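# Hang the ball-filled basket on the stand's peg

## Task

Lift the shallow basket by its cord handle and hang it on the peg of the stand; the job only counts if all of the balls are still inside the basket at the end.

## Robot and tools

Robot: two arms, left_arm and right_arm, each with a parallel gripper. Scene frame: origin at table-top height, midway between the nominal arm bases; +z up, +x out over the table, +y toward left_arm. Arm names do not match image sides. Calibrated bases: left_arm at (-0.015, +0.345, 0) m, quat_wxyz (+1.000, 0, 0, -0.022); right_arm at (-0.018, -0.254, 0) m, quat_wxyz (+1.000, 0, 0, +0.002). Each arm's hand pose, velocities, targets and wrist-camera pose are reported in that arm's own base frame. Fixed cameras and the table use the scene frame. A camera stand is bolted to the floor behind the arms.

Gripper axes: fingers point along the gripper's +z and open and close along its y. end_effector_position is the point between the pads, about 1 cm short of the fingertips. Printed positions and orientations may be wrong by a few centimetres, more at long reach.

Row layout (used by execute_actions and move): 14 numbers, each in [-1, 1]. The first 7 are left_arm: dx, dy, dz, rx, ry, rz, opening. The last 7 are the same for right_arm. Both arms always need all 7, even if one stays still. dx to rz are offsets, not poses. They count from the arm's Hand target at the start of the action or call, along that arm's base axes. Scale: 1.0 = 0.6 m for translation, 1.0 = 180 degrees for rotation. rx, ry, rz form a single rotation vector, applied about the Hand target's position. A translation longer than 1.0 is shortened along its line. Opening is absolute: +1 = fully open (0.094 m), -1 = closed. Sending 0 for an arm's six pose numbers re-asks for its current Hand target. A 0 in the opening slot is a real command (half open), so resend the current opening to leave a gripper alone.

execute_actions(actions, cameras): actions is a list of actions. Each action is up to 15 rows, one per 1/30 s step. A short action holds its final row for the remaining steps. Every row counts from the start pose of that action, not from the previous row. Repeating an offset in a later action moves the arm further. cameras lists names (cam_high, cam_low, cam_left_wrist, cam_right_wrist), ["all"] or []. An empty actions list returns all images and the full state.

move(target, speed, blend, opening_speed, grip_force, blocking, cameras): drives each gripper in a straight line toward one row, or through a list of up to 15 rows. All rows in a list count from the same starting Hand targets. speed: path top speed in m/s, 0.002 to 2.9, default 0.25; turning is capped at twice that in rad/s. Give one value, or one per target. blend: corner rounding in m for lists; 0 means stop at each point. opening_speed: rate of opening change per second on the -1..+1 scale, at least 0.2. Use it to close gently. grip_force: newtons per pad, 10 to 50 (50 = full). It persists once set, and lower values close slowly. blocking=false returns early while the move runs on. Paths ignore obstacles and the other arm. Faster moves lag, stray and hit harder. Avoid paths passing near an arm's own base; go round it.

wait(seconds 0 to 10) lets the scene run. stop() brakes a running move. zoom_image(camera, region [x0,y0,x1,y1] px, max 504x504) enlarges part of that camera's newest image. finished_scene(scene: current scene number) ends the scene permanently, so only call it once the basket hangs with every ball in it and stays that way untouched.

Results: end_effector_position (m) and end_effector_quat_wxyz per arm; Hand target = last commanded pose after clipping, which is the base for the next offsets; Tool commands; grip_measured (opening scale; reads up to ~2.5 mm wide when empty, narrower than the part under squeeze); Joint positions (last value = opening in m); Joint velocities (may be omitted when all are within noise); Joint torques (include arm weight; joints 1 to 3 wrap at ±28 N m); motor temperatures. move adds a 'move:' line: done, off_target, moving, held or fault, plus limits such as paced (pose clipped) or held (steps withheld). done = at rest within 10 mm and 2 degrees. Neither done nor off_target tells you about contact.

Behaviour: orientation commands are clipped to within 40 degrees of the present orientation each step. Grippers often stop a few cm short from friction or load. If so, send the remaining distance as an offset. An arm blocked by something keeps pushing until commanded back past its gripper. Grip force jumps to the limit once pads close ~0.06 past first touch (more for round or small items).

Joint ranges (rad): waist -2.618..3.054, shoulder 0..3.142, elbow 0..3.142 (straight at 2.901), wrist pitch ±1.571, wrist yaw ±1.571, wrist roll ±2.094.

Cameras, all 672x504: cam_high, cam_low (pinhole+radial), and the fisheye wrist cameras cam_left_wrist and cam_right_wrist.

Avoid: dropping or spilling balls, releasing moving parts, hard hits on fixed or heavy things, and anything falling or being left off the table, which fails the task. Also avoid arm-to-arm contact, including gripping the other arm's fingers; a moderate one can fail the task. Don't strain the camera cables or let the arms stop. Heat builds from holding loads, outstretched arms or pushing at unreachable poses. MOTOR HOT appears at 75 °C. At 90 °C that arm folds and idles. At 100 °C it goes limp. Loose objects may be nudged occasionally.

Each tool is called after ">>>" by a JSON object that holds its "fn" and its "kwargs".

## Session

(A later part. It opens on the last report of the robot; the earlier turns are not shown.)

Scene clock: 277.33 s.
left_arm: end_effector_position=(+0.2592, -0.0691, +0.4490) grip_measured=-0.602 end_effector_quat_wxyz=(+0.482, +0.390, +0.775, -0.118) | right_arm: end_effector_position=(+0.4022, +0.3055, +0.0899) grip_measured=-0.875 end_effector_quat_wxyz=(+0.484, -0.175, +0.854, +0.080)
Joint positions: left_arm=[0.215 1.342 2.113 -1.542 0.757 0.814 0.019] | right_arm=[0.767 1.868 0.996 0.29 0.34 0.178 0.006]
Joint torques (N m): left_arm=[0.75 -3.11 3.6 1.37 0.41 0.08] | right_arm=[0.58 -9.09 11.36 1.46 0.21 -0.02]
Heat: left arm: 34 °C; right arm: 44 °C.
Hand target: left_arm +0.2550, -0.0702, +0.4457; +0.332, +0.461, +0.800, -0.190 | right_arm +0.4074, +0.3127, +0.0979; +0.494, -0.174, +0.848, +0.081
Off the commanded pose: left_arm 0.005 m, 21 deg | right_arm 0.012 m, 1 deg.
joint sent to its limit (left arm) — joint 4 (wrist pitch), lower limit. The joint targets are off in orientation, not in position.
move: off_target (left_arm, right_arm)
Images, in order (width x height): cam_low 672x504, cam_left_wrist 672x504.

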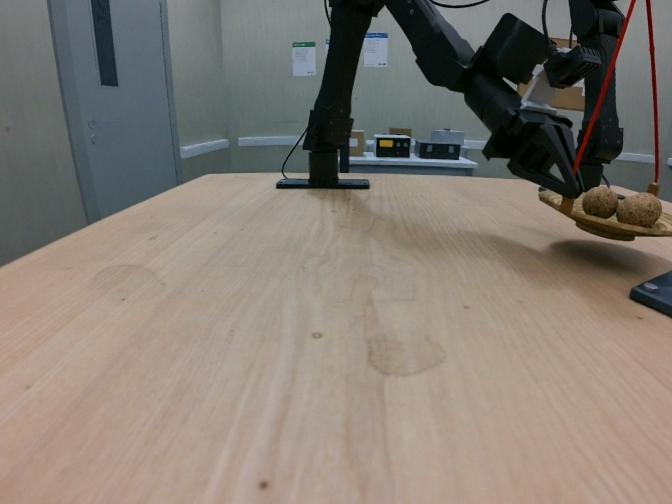

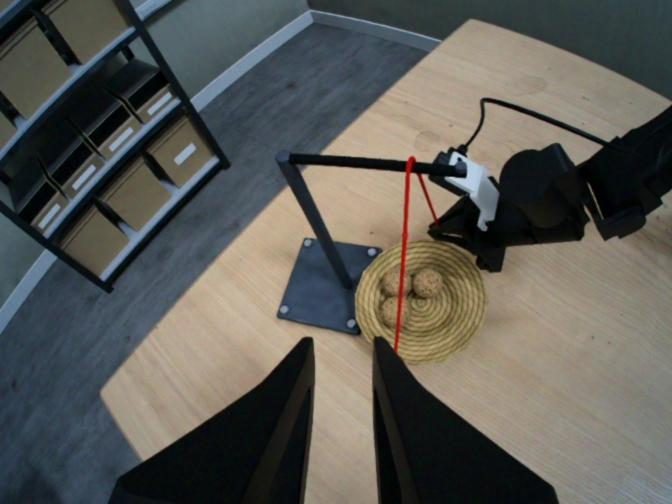

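>>> {"fn": "move", "kwargs": {"target": [0,0,0,0,0,0,-0.6,-0.006,0.013,-0.013,0,0,0,-1], "speed": 0.03, "cameras": ["cam_low","cam_left_wrist","cam_right_wrist"]}}

>>> {"fn": "zoom_image", "kwargs": {"camera": "cam_left_wrist", "region": [260, 100, 560, 400]}}

>>> {"fn": "zoom_image", "kwargs": {"camera": "cam_low", "region": [480, 0, 672, 250]}}

Scene clock: 288.73 s.
left_arm: end_effector_position=(+0.2592, -0.0691, +0.4490) grip_measured=-0.602 end_effector_quat_wxyz=(+0.482, +0.390, +0.775, -0.118) | right_arm: end_effector_position=(+0.3988, +0.3124, +0.0908) grip_measured=-0.875 end_effector_quat_wxyz=(+0.488, -0.177, +0.851, +0.079)
Joint positions: left_arm=[0.215 1.342 2.113 -1.542 0.757 0.814 0.019] | right_arm=[0.788 1.875 1.001 0.297 0.36 0.18 0.006]
Joint torques (N m): left_arm=[0.73 -3.11 3.58 1.37 0.41 0.07] | right_arm=[0.61 -7.5 11.03 1.58 0.21 0.1]
Heat: left arm: 34 °C; right arm: 44 °C.
Hand target: left_arm +0.2550, -0.0702, +0.4457; +0.332, +0.461, +0.800, -0.190 | right_arm +0.4038, +0.3206, +0.0901; +0.494, -0.174, +0.848, +0.081
Off the commanded pose: left_arm 0.005 m, 21 deg | right_arm 0.010 m, 1 deg.
joint sent to its limit (left arm) — joint 4 (wrist pitch), lower limit. The joint targets are off in orientation, not in position.
move: off_target (left_arm)
Images, in order (width x height): cam_low 672x504, cam_left_wrist 672x504, cam_right_wrist 672x504.

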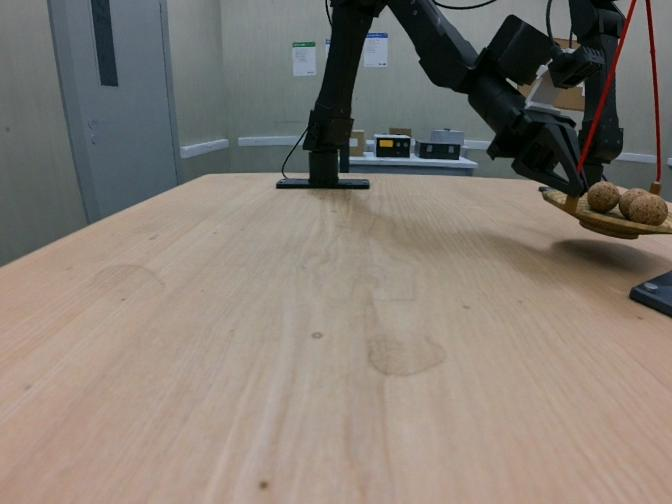

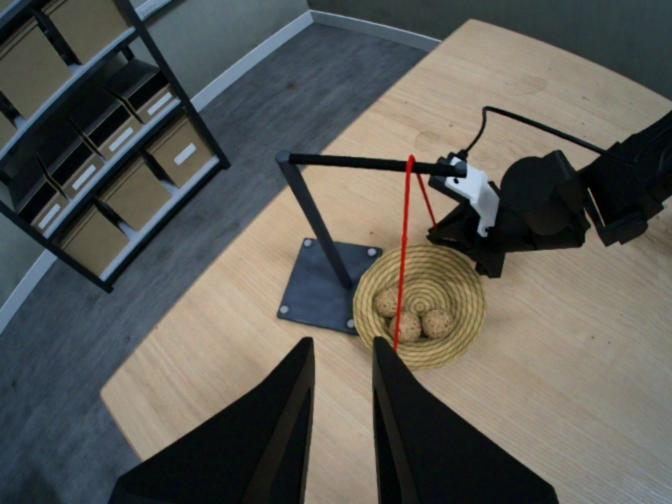

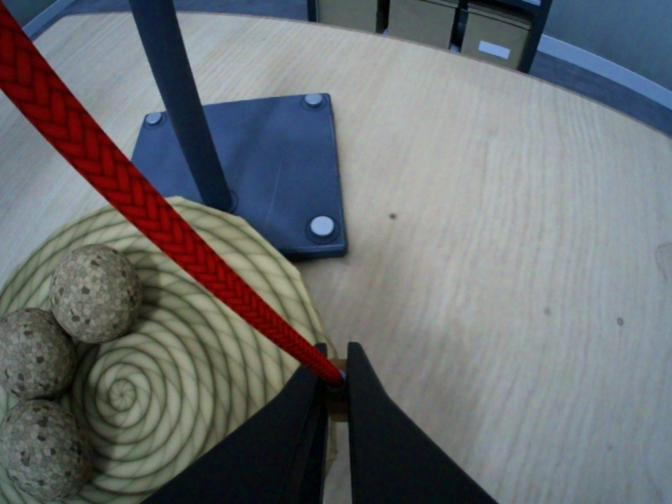

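Scaled by 1.680 from the camera's 672x504 image, which has a finer 960x720 frame.

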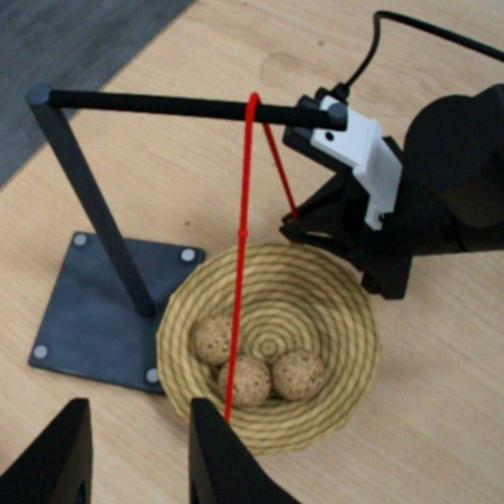

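Scaled by 2.016 from the camera's 672x504 image, which has a finer 960x720 frame.

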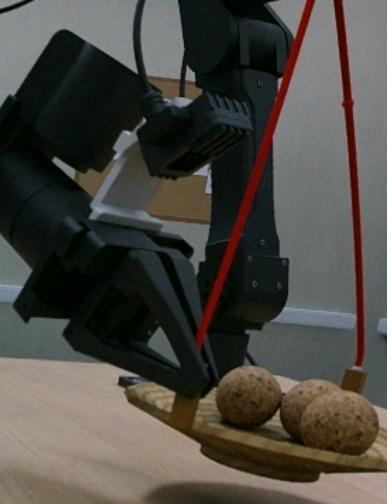

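>>> {"fn": "move", "kwargs": {"target": [0,0,0,0,0,0,-0.6,-0.02,0.063,0.005,0.028,0.0115,0,-1], "speed": 0.03, "cameras": ["cam_low","cam_left_wrist","cam_right_wrist"]}}

>>> {"fn": "zoom_image", "kwargs": {"camera": "cam_left_wrist", "region": [260, 100, 560, 400]}}

>>> {"fn": "zoom_image", "kwargs": {"camera": "cam_low", "region": [480, 0, 672, 250]}}

Scene clock: 295.53 s.
left_arm: end_effector_position=(+0.2592, -0.0691, +0.4490) grip_measured=-0.602 end_effector_quat_wxyz=(+0.482, +0.390, +0.775, -0.118) | right_arm: end_effector_position=(+0.3869, +0.3504, +0.0932) grip_measured=-0.875 end_effector_quat_wxyz=(+0.482, -0.157, +0.854, +0.119)
Joint positions: left_arm=[0.215 1.342 2.113 -1.542 0.757 0.814 0.019] | right_arm=[0.86 1.922 1.077 0.268 0.372 0.292 0.006]
Joint torques (N m): left_arm=[0.73 -3.12 3.58 1.37 0.42 0.08] | right_arm=[0.5 -8.16 11.64 1.5 0.21 0.16]
Heat: left arm: 34 °C; right arm: 44 °C.
Hand target: left_arm +0.2550, -0.0702, +0.4457; +0.332, +0.461, +0.800, -0.190 | right_arm +0.3917, +0.3585, +0.0932; +0.485, -0.150, +0.853, +0.122
Off the commanded pose: left_arm 0.005 m, 21 deg | right_arm 0.009 m, 1 deg.
joint sent to its limit (left arm) — joint 4 (wrist pitch), lower limit. The joint targets are off in orientation, not in position.
move: off_target (left_arm)
Images, in order (width x height): cam_low 672x504, cam_left_wrist 672x504, cam_right_wrist 672x504.

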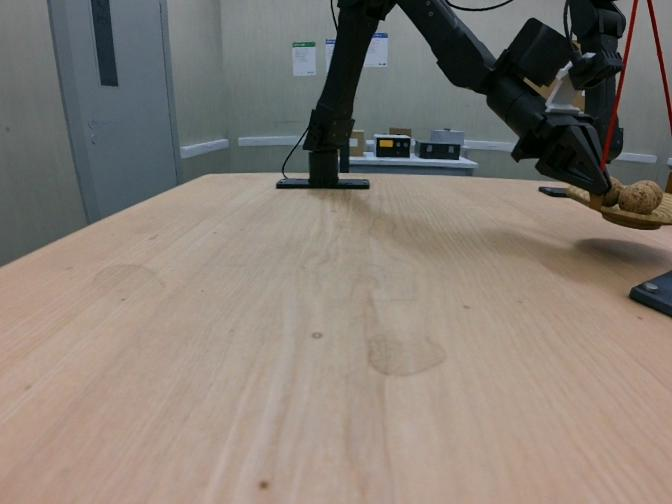

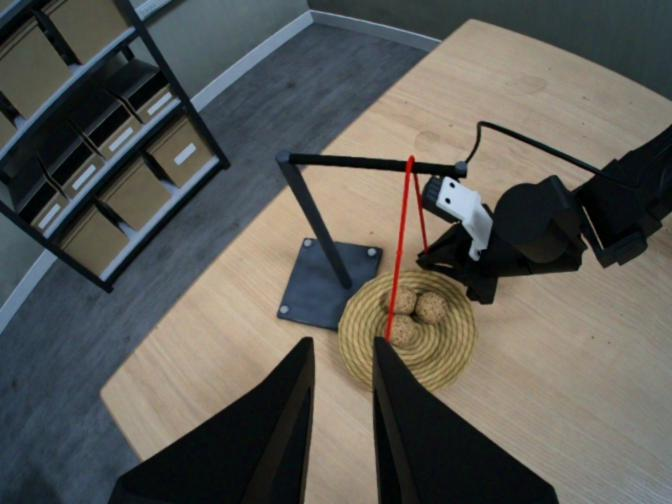

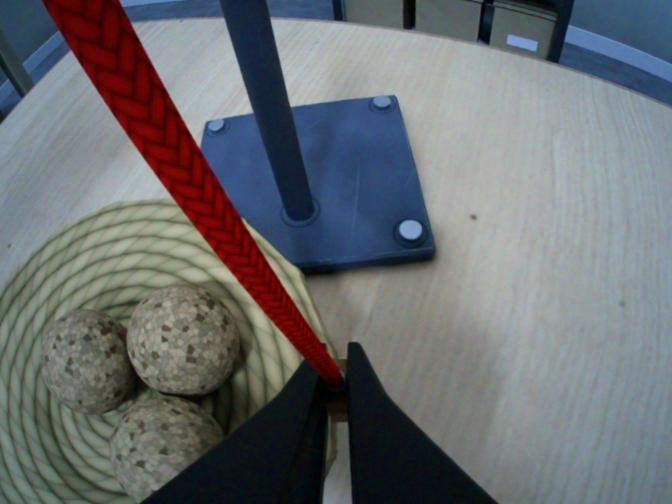

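Scaled by 1.680 from the camera's 672x504 image, which has a finer 960x720 frame.

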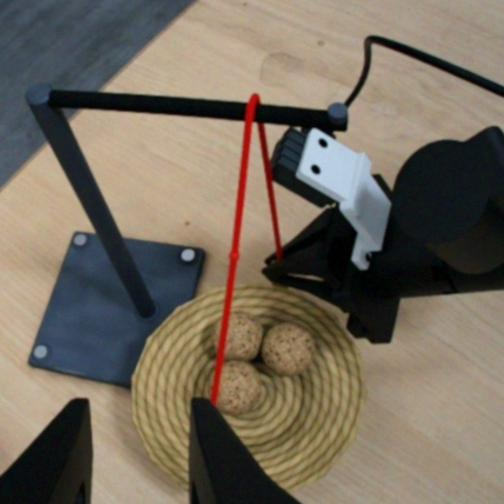

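Scaled by 2.016 from the camera's 672x504 image, which has a finer 960x720 frame.

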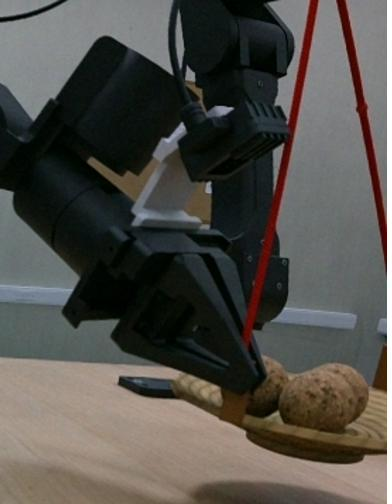

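>>> {"fn": "move", "kwargs": {"target": [0,0,0,0,0,0,-0.6,0.02,-0.058,-0.008,0,0,0,-1], "speed": 0.03, "cameras": ["cam_low","cam_left_wrist","cam_right_wrist"]}}

>>> {"fn": "zoom_image", "kwargs": {"camera": "cam_left_wrist", "region": [260, 100, 560, 400]}}

>>> {"fn": "zoom_image", "kwargs": {"camera": "cam_low", "region": [480, 0, 672, 250]}}

Scene clock: 301.63 s.
left_arm: end_effector_position=(+0.2592, -0.0691, +0.4490) grip_measured=-0.602 end_effector_quat_wxyz=(+0.482, +0.390, +0.775, -0.118) | right_arm: end_effector_position=(+0.4043, +0.3258, +0.0856) grip_measured=-0.875 end_effector_quat_wxyz=(+0.482, -0.151, +0.855, +0.117)
Joint positions: left_arm=[0.215 1.342 2.113 -1.542 0.757 0.814 0.019] | right_arm=[0.786 1.922 1.036 0.322 0.32 0.259 0.006]
Joint torques (N m): left_arm=[0.75 -3.1 3.6 1.37 0.41 0.08] | right_arm=[-0.39 -11.58 6.67 1.6 -0.01 0.01]
Heat: left arm: 34 °C; right arm: 45 °C.
Hand target: left_arm +0.2550, -0.0702, +0.4457; +0.332, +0.461, +0.800, -0.190 | right_arm +0.4038, +0.3236, +0.0884; +0.486, -0.150, +0.853, +0.122
Off the commanded pose: left_arm 0.005 m, 21 deg | right_arm 0.004 m, 1 deg.
joint sent to its limit (left arm) — joint 4 (wrist pitch), lower limit. The joint targets are off in orientation, not in position.
move: off_target (left_arm)
Images, in order (width x height): cam_low 672x504, cam_left_wrist 672x504, cam_right_wrist 672x504.

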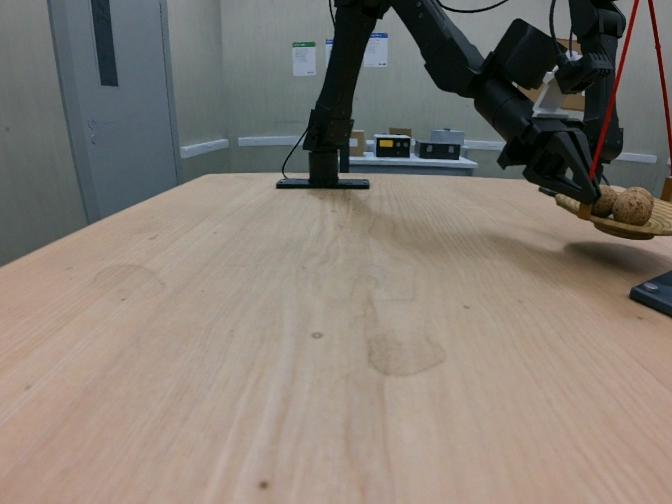

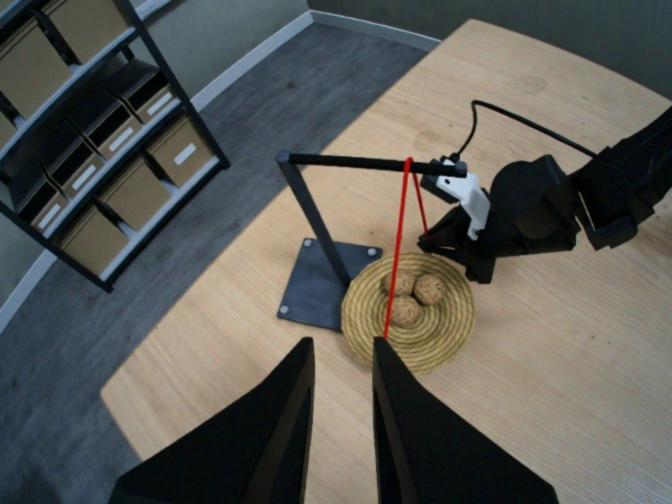

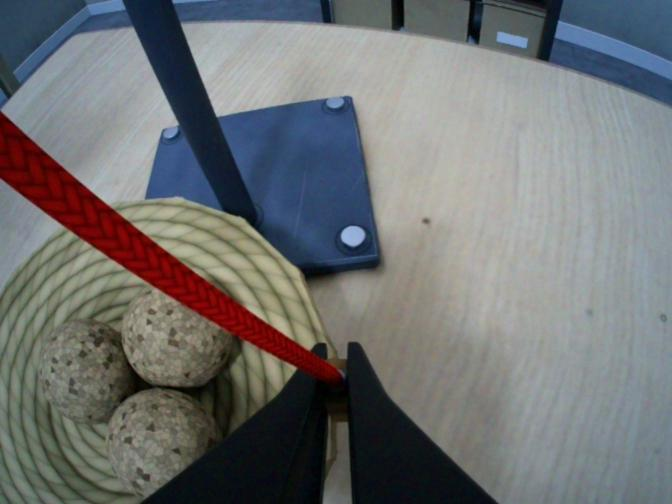

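Scaled by 1.680 from the camera's 672x504 image, which has a finer 960x720 frame.

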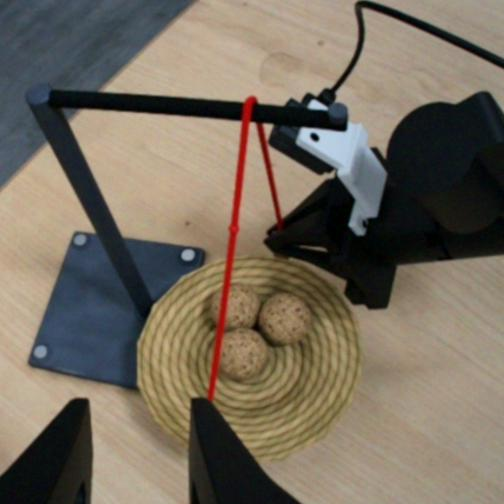

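Scaled by 2.016 from the camera's 672x504 image, which has a finer 960x720 frame.

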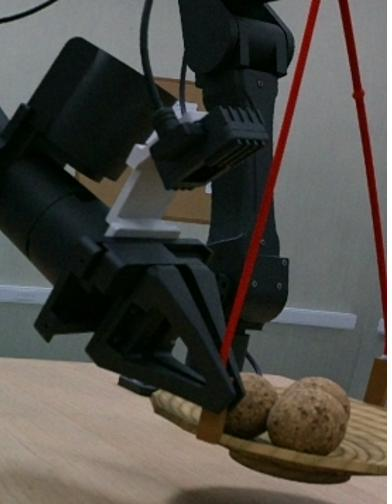

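>>> {"fn": "move", "kwargs": {"target": [0,0,0,0,0,0,-0.6,-0.01,-0.025,0,0,0,0,-1], "speed": 0.03, "cameras": ["cam_low","cam_left_wrist"]}}

>>> {"fn": "zoom_image", "kwargs": {"camera": "cam_left_wrist", "region": [260, 100, 560, 400]}}

>>> {"fn": "zoom_image", "kwargs": {"camera": "cam_low", "region": [480, 0, 672, 250]}}

Scene clock: 306.07 s.
left_arm: end_effector_position=(+0.2592, -0.0691, +0.4490) grip_measured=-0.602 end_effector_quat_wxyz=(+0.482, +0.390, +0.775, -0.118) | right_arm: end_effector_position=(+0.4013, +0.3134, +0.0820) grip_measured=-0.875 end_effector_quat_wxyz=(+0.485, -0.148, +0.854, +0.120)
Joint positions: left_arm=[0.215 1.342 2.113 -1.542 0.757 0.814 0.019] | right_arm=[0.767 1.897 0.974 0.37 0.304 0.254 0.006]
Joint torques (N m): left_arm=[0.75 -3.11 3.59 1.37 0.42 0.07] | right_arm=[-0.39 -13.07 6.08 1.39 -0.03 -0.04]
Heat: left arm: 33 °C; right arm: 44 °C.
Hand target: left_arm +0.2550, -0.0702, +0.4457; +0.332, +0.461, +0.800, -0.190 | right_arm +0.3978, +0.3085, +0.0884; +0.486, -0.150, +0.853, +0.122
Off the commanded pose: left_arm 0.005 m, 21 deg | right_arm 0.009 m, 0 deg.
joint sent to its limit (left arm) — joint 4 (wrist pitch), lower limit. The joint targets are off in orientation, not in position.
move: off_target (left_arm)
Images, in order (width x height): cam_low 672x504, cam_left_wrist 672x504.

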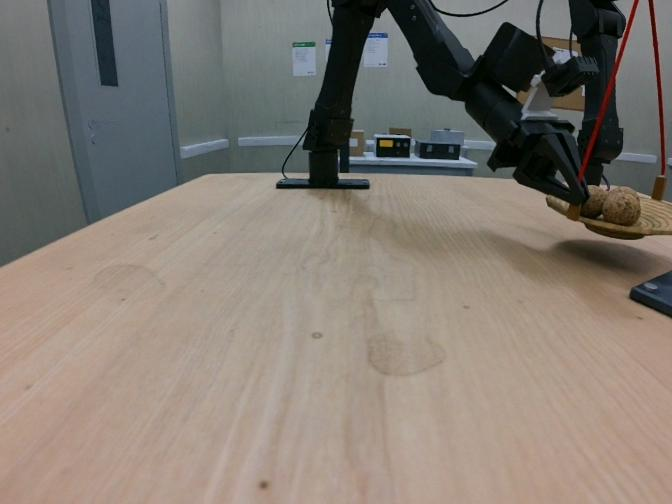

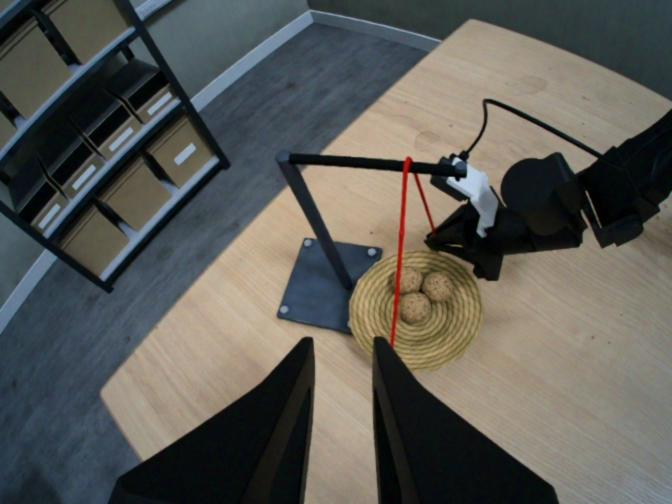

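Scaled by 1.680 from the camera's 672x504 image, which has a finer 960x720 frame.

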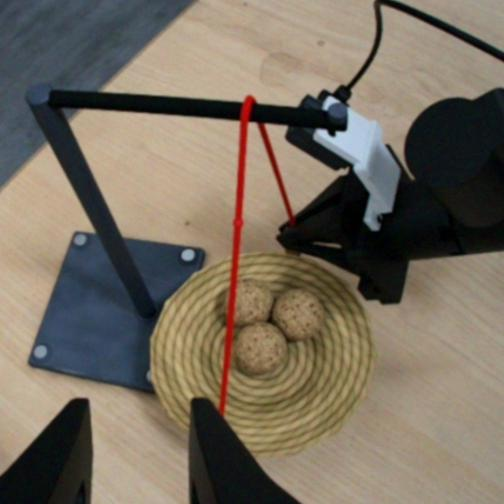

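Scaled by 2.016 from the camera's 672x504 image, which has a finer 960x720 frame.

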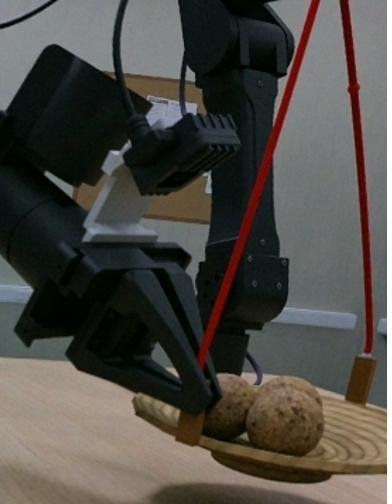

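>>> {"fn": "move", "kwargs": {"target": [0,0,0,0,0,0,-0.6,0,0,0,0,0,0,-0.78], "opening_speed": 0.2, "cameras": ["cam_low","cam_left_wrist","cam_right_wrist"]}}

>>> {"fn": "zoom_image", "kwargs": {"camera": "cam_low", "region": [480, 0, 672, 250]}}

>>> {"fn": "zoom_image", "kwargs": {"camera": "cam_left_wrist", "region": [260, 100, 560, 400]}}

Scene clock: 309.50 s.
left_arm: end_effector_position=(+0.2592, -0.0691, +0.4490) grip_measured=-0.602 end_effector_quat_wxyz=(+0.482, +0.390, +0.775, -0.118) | right_arm: end_effector_position=(+0.4003, +0.3127, +0.0801) grip_measured=-0.782 end_effector_quat_wxyz=(+0.483, -0.149, +0.855, +0.119)
Joint positions: left_arm=[0.215 1.342 2.113 -1.542 0.757 0.814 0.019] | right_arm=[0.767 1.897 0.969 0.37 0.303 0.254 0.01]
Joint torques (N m): left_arm=[0.75 -3.12 3.59 1.37 0.41 0.07] | right_arm=[-0.4 -13.07 6.43 1.39 -0.01 -0.04]
Heat: left arm: 33 °C; right arm: 44 °C.
Hand target: left_arm +0.2550, -0.0702, +0.4457; +0.332, +0.461, +0.800, -0.190 | right_arm +0.3977, +0.3085, +0.0882; +0.485, -0.150, +0.853, +0.121
Off the commanded pose: left_arm 0.005 m, 21 deg | right_arm 0.010 m, 1 deg.
joint sent to its limit (left arm) — joint 4 (wrist pitch), lower limit. The joint targets are off in orientation, not in position.
move: off_target (left_arm)
Images, in order (width x height): cam_low 672x504, cam_left_wrist 672x504, cam_right_wrist 672x504.

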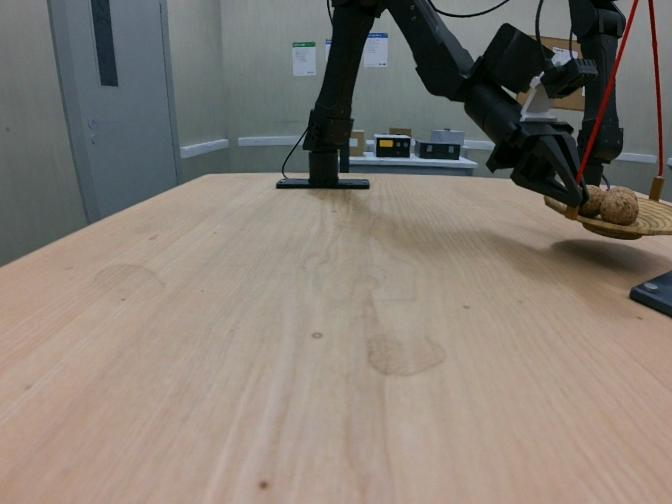

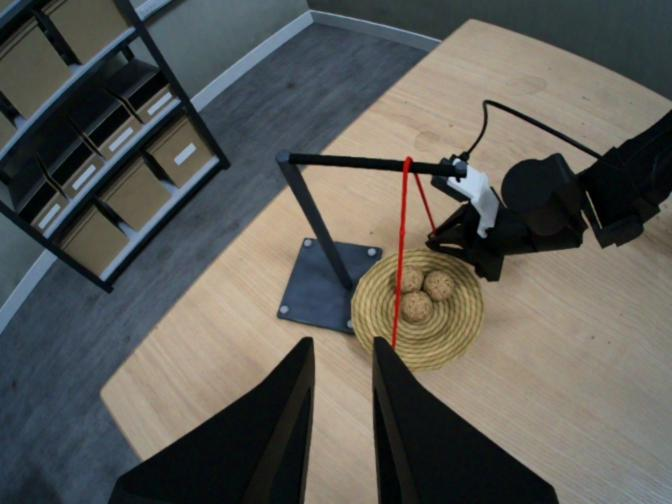

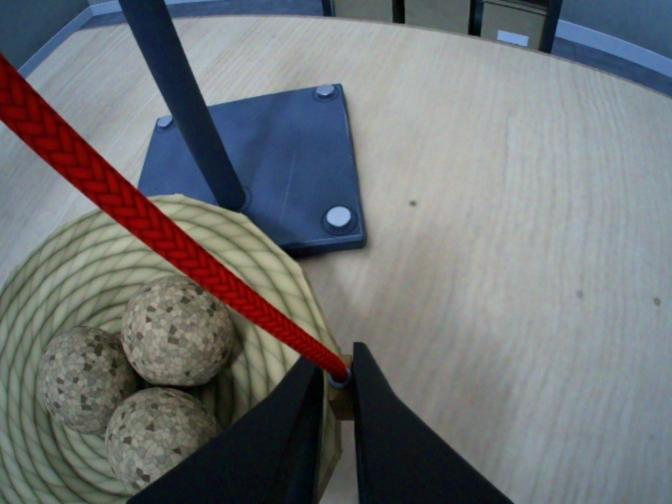

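Scaled by 2.016 from the camera's 672x504 image, which has a finer 960x720 frame.

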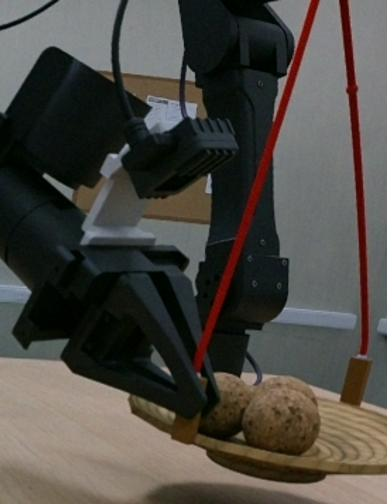

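Scaled by 1.680 from the camera's 672x504 image, which has a finer 960x720 frame.

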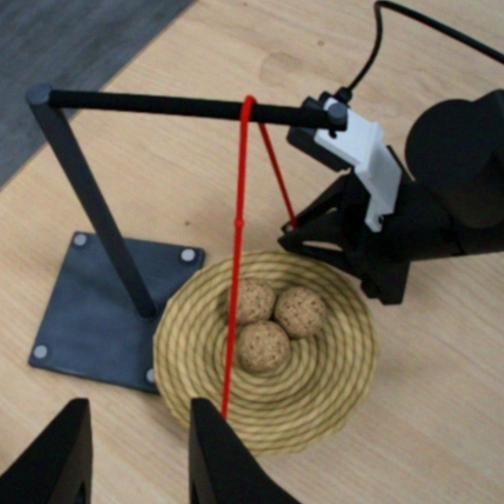

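>>> {"fn": "move", "kwargs": {"target": [0,0,0,0,0,0,-0.6,0,0,0,0,0,0,-0.62], "opening_speed": 0.2, "cameras": ["cam_right_wrist"]}}

Scene clock: 312.83 s.
left_arm: end_effector_position=(+0.2592, -0.0691, +0.4490) grip_measured=-0.602 end_effector_quat_wxyz=(+0.482, +0.390, +0.775, -0.118) | right_arm: end_effector_position=(+0.4002, +0.3128, +0.0801) grip_measured=-0.622 end_effector_quat_wxyz=(+0.483, -0.149, +0.855, +0.119)
Joint positions: left_arm=[0.215 1.342 2.113 -1.542 0.757 0.814 0.019] | right_arm=[0.767 1.897 0.969 0.37 0.302 0.254 0.018]
Joint torques (N m): left_arm=[0.75 -3.11 3.58 1.37 0.41 0.07] | right_arm=[-0.38 -13.05 6.43 1.39 0 -0.03]
Heat: left arm: 33 °C; right arm: 43 °C.
Hand target: left_arm +0.2550, -0.0702, +0.4457; +0.332, +0.461, +0.800, -0.190 | right_arm +0.3977, +0.3085, +0.0882; +0.485, -0.150, +0.853, +0.121
Off the commanded pose: left_arm 0.005 m, 21 deg | right_arm 0.010 m, 0 deg.
joint sent to its limit (left arm) — joint 4 (wrist pitch), lower limit. The joint targets are off in orientation, not in position.
move: off_target (left_arm)
Images, in order (width x height): cam_right_wrist 672x504.

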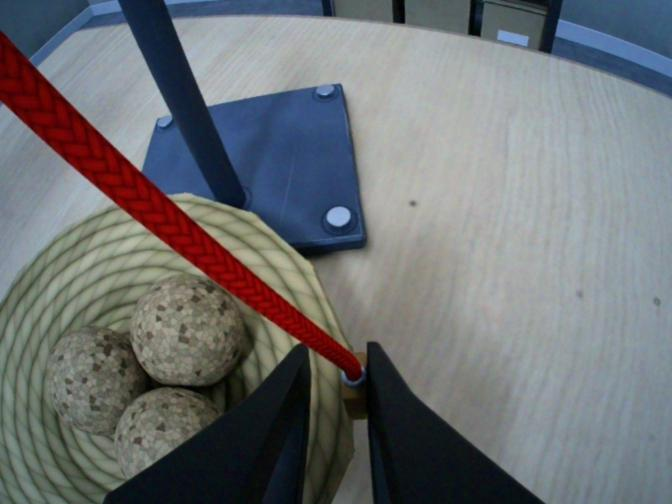

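>>> {"fn": "move", "kwargs": {"target": [0,0,0,0,0,0,-0.6,0.006,-0.018,-0.01,0,0,0,-0.5], "speed": 0.03, "cameras": ["cam_right_wrist","cam_low"]}}

Scene clock: 315.87 s.
left_arm: end_effector_position=(+0.2592, -0.0691, +0.4490) grip_measured=-0.602 end_effector_quat_wxyz=(+0.482, +0.390, +0.775, -0.118) | right_arm: end_effector_position=(+0.4021, +0.3001, +0.0706) grip_measured=-0.502 end_effector_quat_wxyz=(+0.476, -0.151, +0.859, +0.115)
Joint positions: left_arm=[0.215 1.342 2.113 -1.542 0.757 0.814 0.019] | right_arm=[0.738 1.897 0.938 0.387 0.278 0.238 0.023]
Joint torques (N m): left_arm=[0.75 -3.11 3.6 1.37 0.41 0.08] | right_arm=[-0.4 -12.88 6.31 1.54 -0.03 -0.02]
Heat: left arm: 33 °C; right arm: 43 °C.
Hand target: left_arm +0.2550, -0.0702, +0.4457; +0.332, +0.461, +0.800, -0.190 | right_arm +0.4014, +0.2978, +0.0824; +0.486, -0.150, +0.853, +0.122
Off the commanded pose: left_arm 0.005 m, 21 deg | right_arm 0.012 m, 1 deg.
joint sent to its limit (left arm) — joint 4 (wrist pitch), lower limit. The joint targets are off in orientation, not in position.
move: off_target (left_arm, right_arm)
Images, in order (width x height): cam_low 672x504, cam_right_wrist 672x504.

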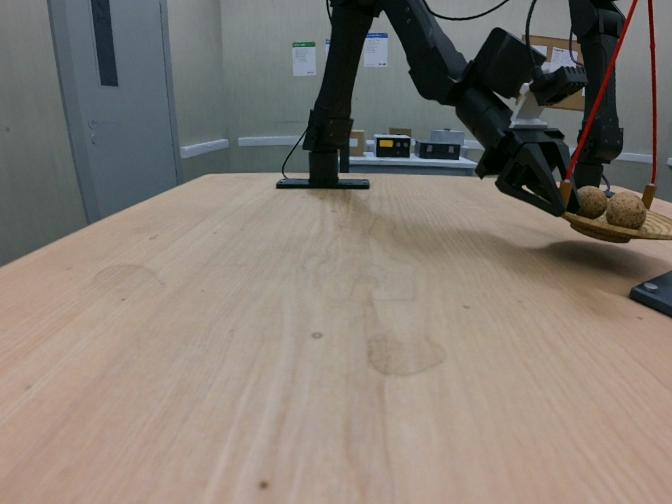

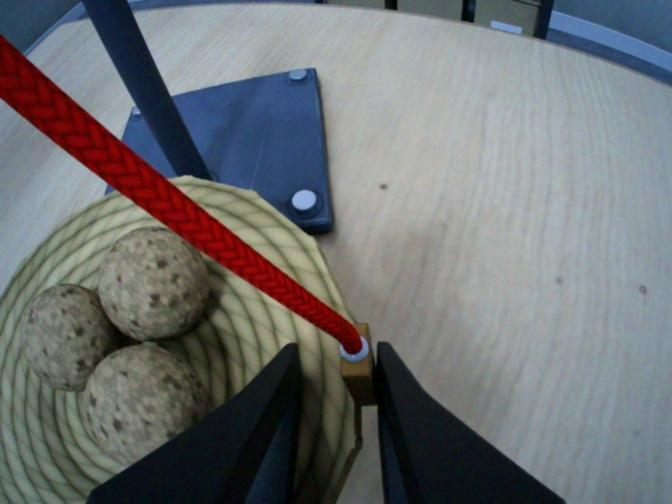

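>>> {"fn": "move", "kwargs": {"target": [0,0,0,0,0,0,-0.6,-0.04,-0.03,0.04,0,0,0,-0.4], "speed": 0.03, "cameras": ["cam_right_wrist","cam_low","cam_left_wrist"]}}

Scene clock: 319.50 s.
left_arm: end_effector_position=(+0.2592, -0.0691, +0.4490) grip_measured=-0.602 end_effector_quat_wxyz=(+0.482, +0.390, +0.775, -0.118) | right_arm: end_effector_position=(+0.3830, +0.2831, +0.1006) grip_measured=-0.402 end_effector_quat_wxyz=(+0.485, -0.148, +0.853, +0.121)
Joint positions: left_arm=[0.215 1.342 2.113 -1.542 0.757 0.814 0.019] | right_arm=[0.738 1.738 0.854 0.336 0.276 0.238 0.028]
Joint torques (N m): left_arm=[0.75 -3.11 3.6 1.37 0.41 0.07] | right_arm=[0.23 -11.82 6.54 1.35 0.07 0.01]
Heat: left arm: 33 °C; right arm: 42 °C.
Hand target: left_arm +0.2550, -0.0702, +0.4457; +0.332, +0.461, +0.800, -0.190 | right_arm +0.3773, +0.2798, +0.1064; +0.486, -0.150, +0.853, +0.122
Off the commanded pose: left_arm 0.005 m, 21 deg | right_arm 0.009 m, 0 deg.
joint sent to its limit (left arm) — joint 4 (wrist pitch), lower limit. The joint targets are off in orientation, not in position.
move: off_target (left_arm)
Images, in order (width x height): cam_low 672x504, cam_left_wrist 672x504, cam_right_wrist 672x504.

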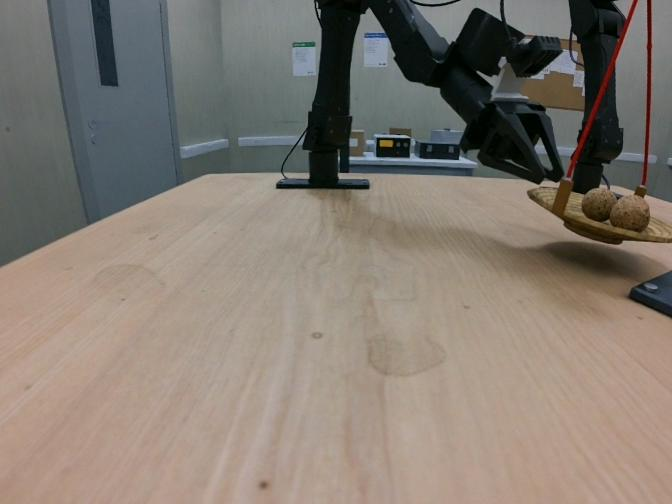

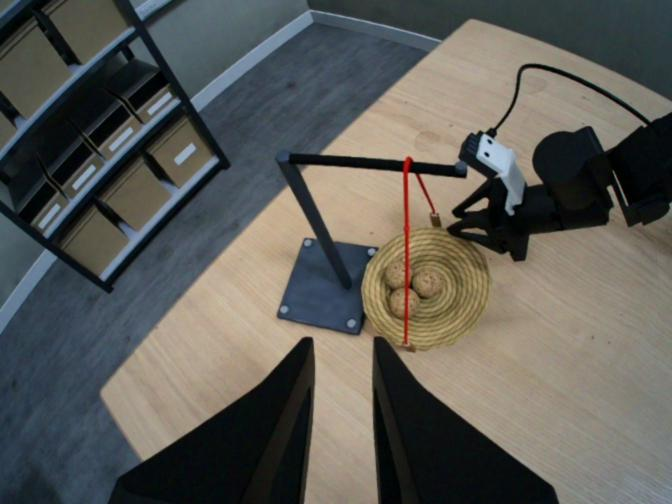

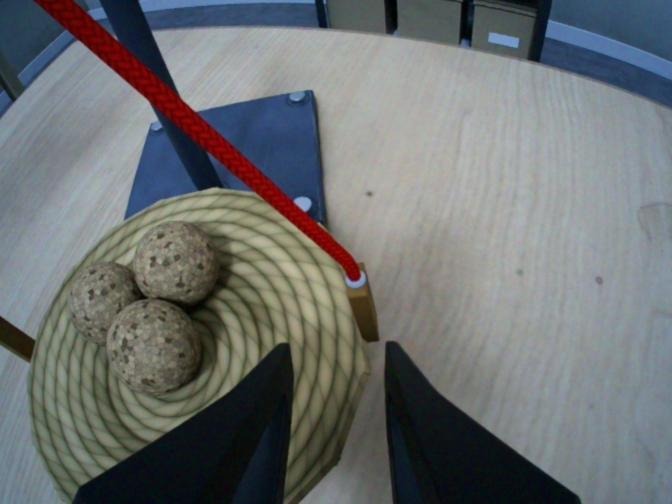

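>>> {"fn": "move", "kwargs": {"target": [0,0,0,0,0,0,-0.6,-0.13,-0.08,0.05,0,0,0,-0.4], "speed": 0.08, "cameras": ["all"]}}

>>> {"fn": "zoom_image", "kwargs": {"camera": "cam_left_wrist", "region": [260, 100, 560, 400]}}

>>> {"fn": "zoom_image", "kwargs": {"camera": "cam_low", "region": [480, 0, 672, 270]}}

Scene clock: 323.13 s.
left_arm: end_effector_position=(+0.2592, -0.0691, +0.4490) grip_measured=-0.602 end_effector_quat_wxyz=(+0.482, +0.390, +0.775, -0.118) | right_arm: end_effector_position=(+0.3046, +0.2372, +0.1382) grip_measured=-0.402 end_effector_quat_wxyz=(+0.487, -0.153, +0.851, +0.127)
Joint positions: left_arm=[0.215 1.342 2.113 -1.542 0.757 0.814 0.019] | right_arm=[0.809 1.296 0.61 0.138 0.326 0.27 0.028]
Joint torques (N m): left_arm=[0.76 -3.11 3.6 1.37 0.41 0.07] | right_arm=[0.49 -6.98 7.19 1.34 0.23 0.09]
Heat: left arm: 33 °C; right arm: 42 °C.
Hand target: left_arm +0.2550, -0.0702, +0.4457; +0.332, +0.461, +0.800, -0.190 | right_arm +0.2993, +0.2318, +0.1363; +0.485, -0.150, +0.853, +0.122
Off the commanded pose: left_arm 0.005 m, 21 deg | right_arm 0.008 m, 1 deg.
joint sent to its limit (left arm) — joint 4 (wrist pitch), lower limit. The joint targets are off in orientation, not in position.
move: off_target (left_arm)

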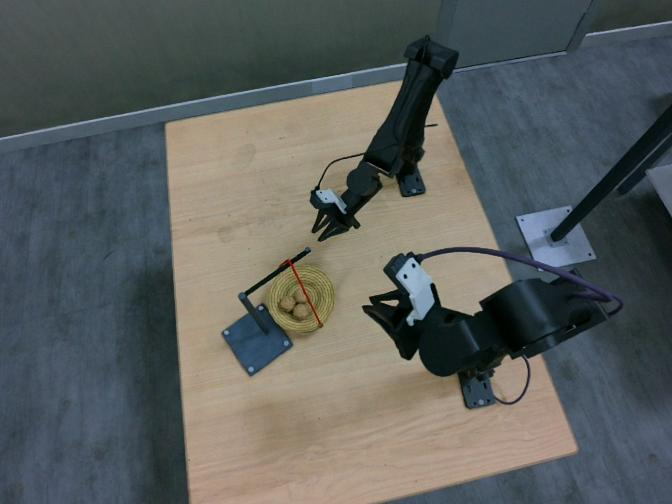

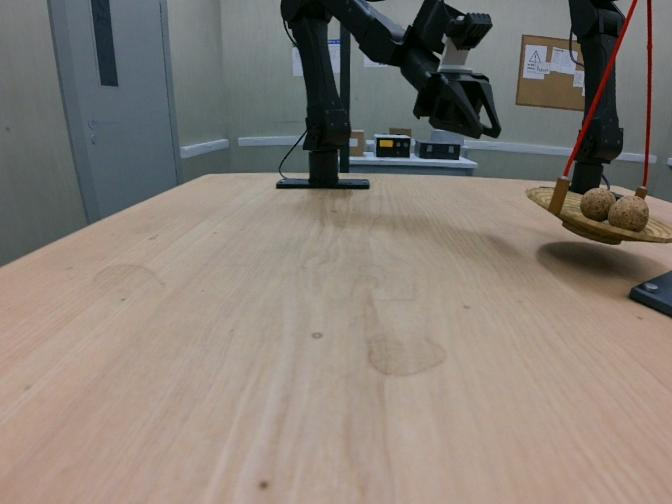

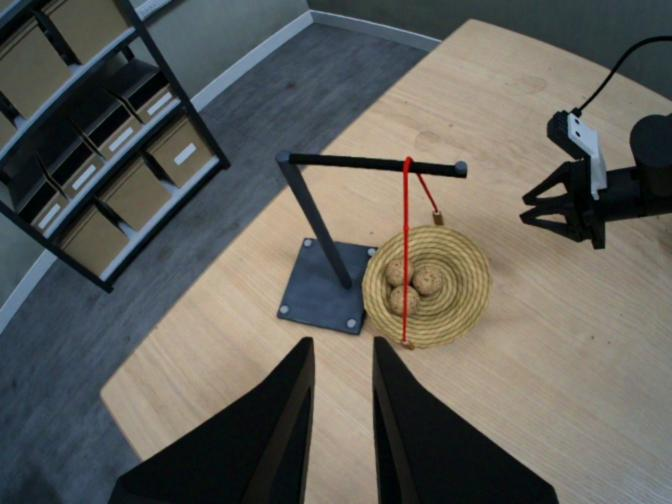

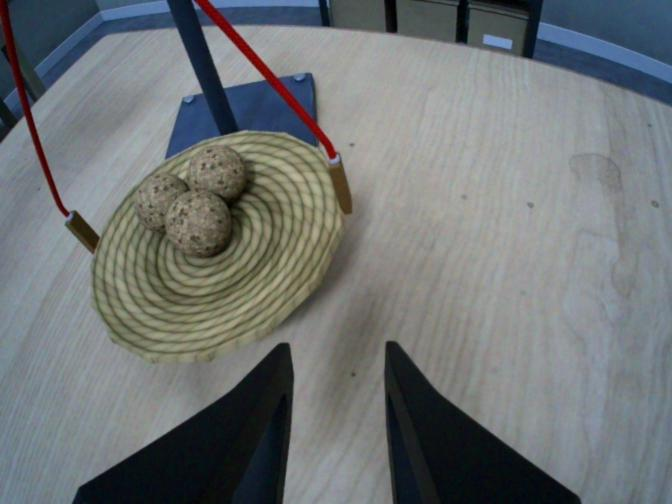

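Scaled by 1.680 from the camera's 672x504 image, which has a finer 960x720 frame.

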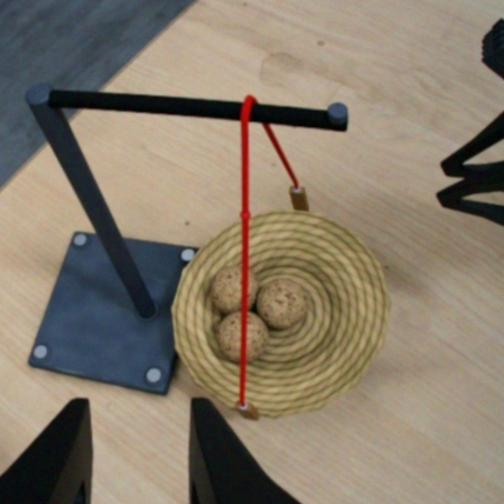

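Scaled by 1.867 from the camera's 672x504 image, which has a finer 960x720 frame.

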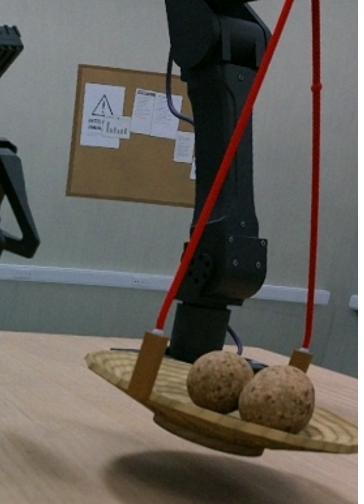

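>>> {"fn": "wait", "kwargs": {"seconds": 1, "cameras": ["cam_low", "cam_right_wrist"]}}

Scene clock: 325.07 s.
left_arm: end_effector_position=(+0.2592, -0.0691, +0.4490) grip_measured=-0.602 end_effector_quat_wxyz=(+0.482, +0.390, +0.775, -0.118) | right_arm: end_effector_position=(+0.3046, +0.2371, +0.1382) grip_measured=-0.402 end_effector_quat_wxyz=(+0.487, -0.153, +0.851, +0.126)
Joint positions: left_arm=[0.215 1.342 2.113 -1.542 0.757 0.814 0.019] | right_arm=[0.809 1.296 0.61 0.138 0.327 0.27 0.028]
Joint torques (N m): left_arm=[0.75 -3.11 3.59 1.37 0.42 0.08] | right_arm=[0.49 -6.95 7.17 1.34 0.24 0.11]
Heat: left arm: 33 °C; right arm: 42 °C.
Hand target: left_arm +0.2550, -0.0702, +0.4457; +0.332, +0.461, +0.800, -0.190 | right_arm +0.2993, +0.2318, +0.1363; +0.485, -0.150, +0.853, +0.121
Tool commands: left_gripper/opening=-0.6 right_gripper/opening=-0.4
Off the commanded pose: left_arm 0.005 m, 21 deg | right_arm 0.008 m, 1 deg.
wait: 1.00 s; at rest from the start
Images, in order (width x height): cam_low 672x504, cam_right_wrist 672x504.

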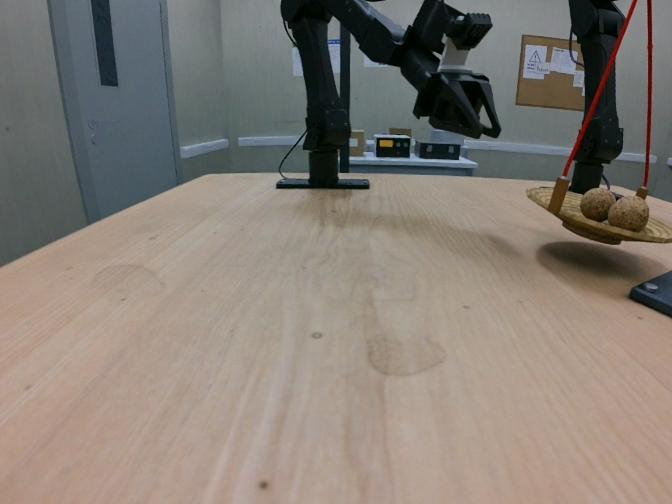

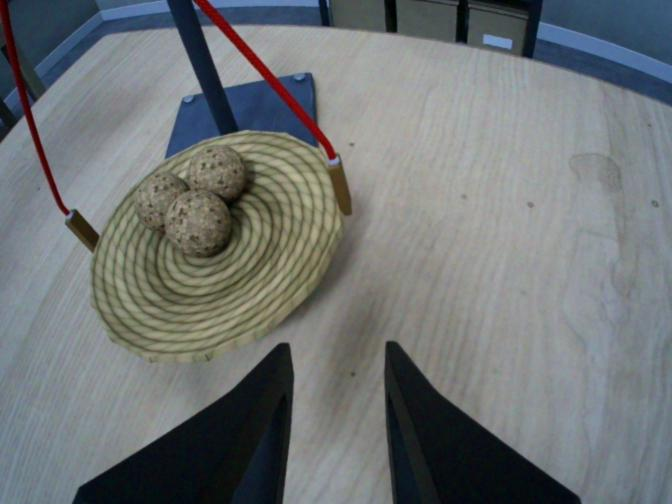

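At rest and stable.

>>> {"fn": "finished_scene", "kwargs": {"scene": 2}}

The scene is finished: the task was done.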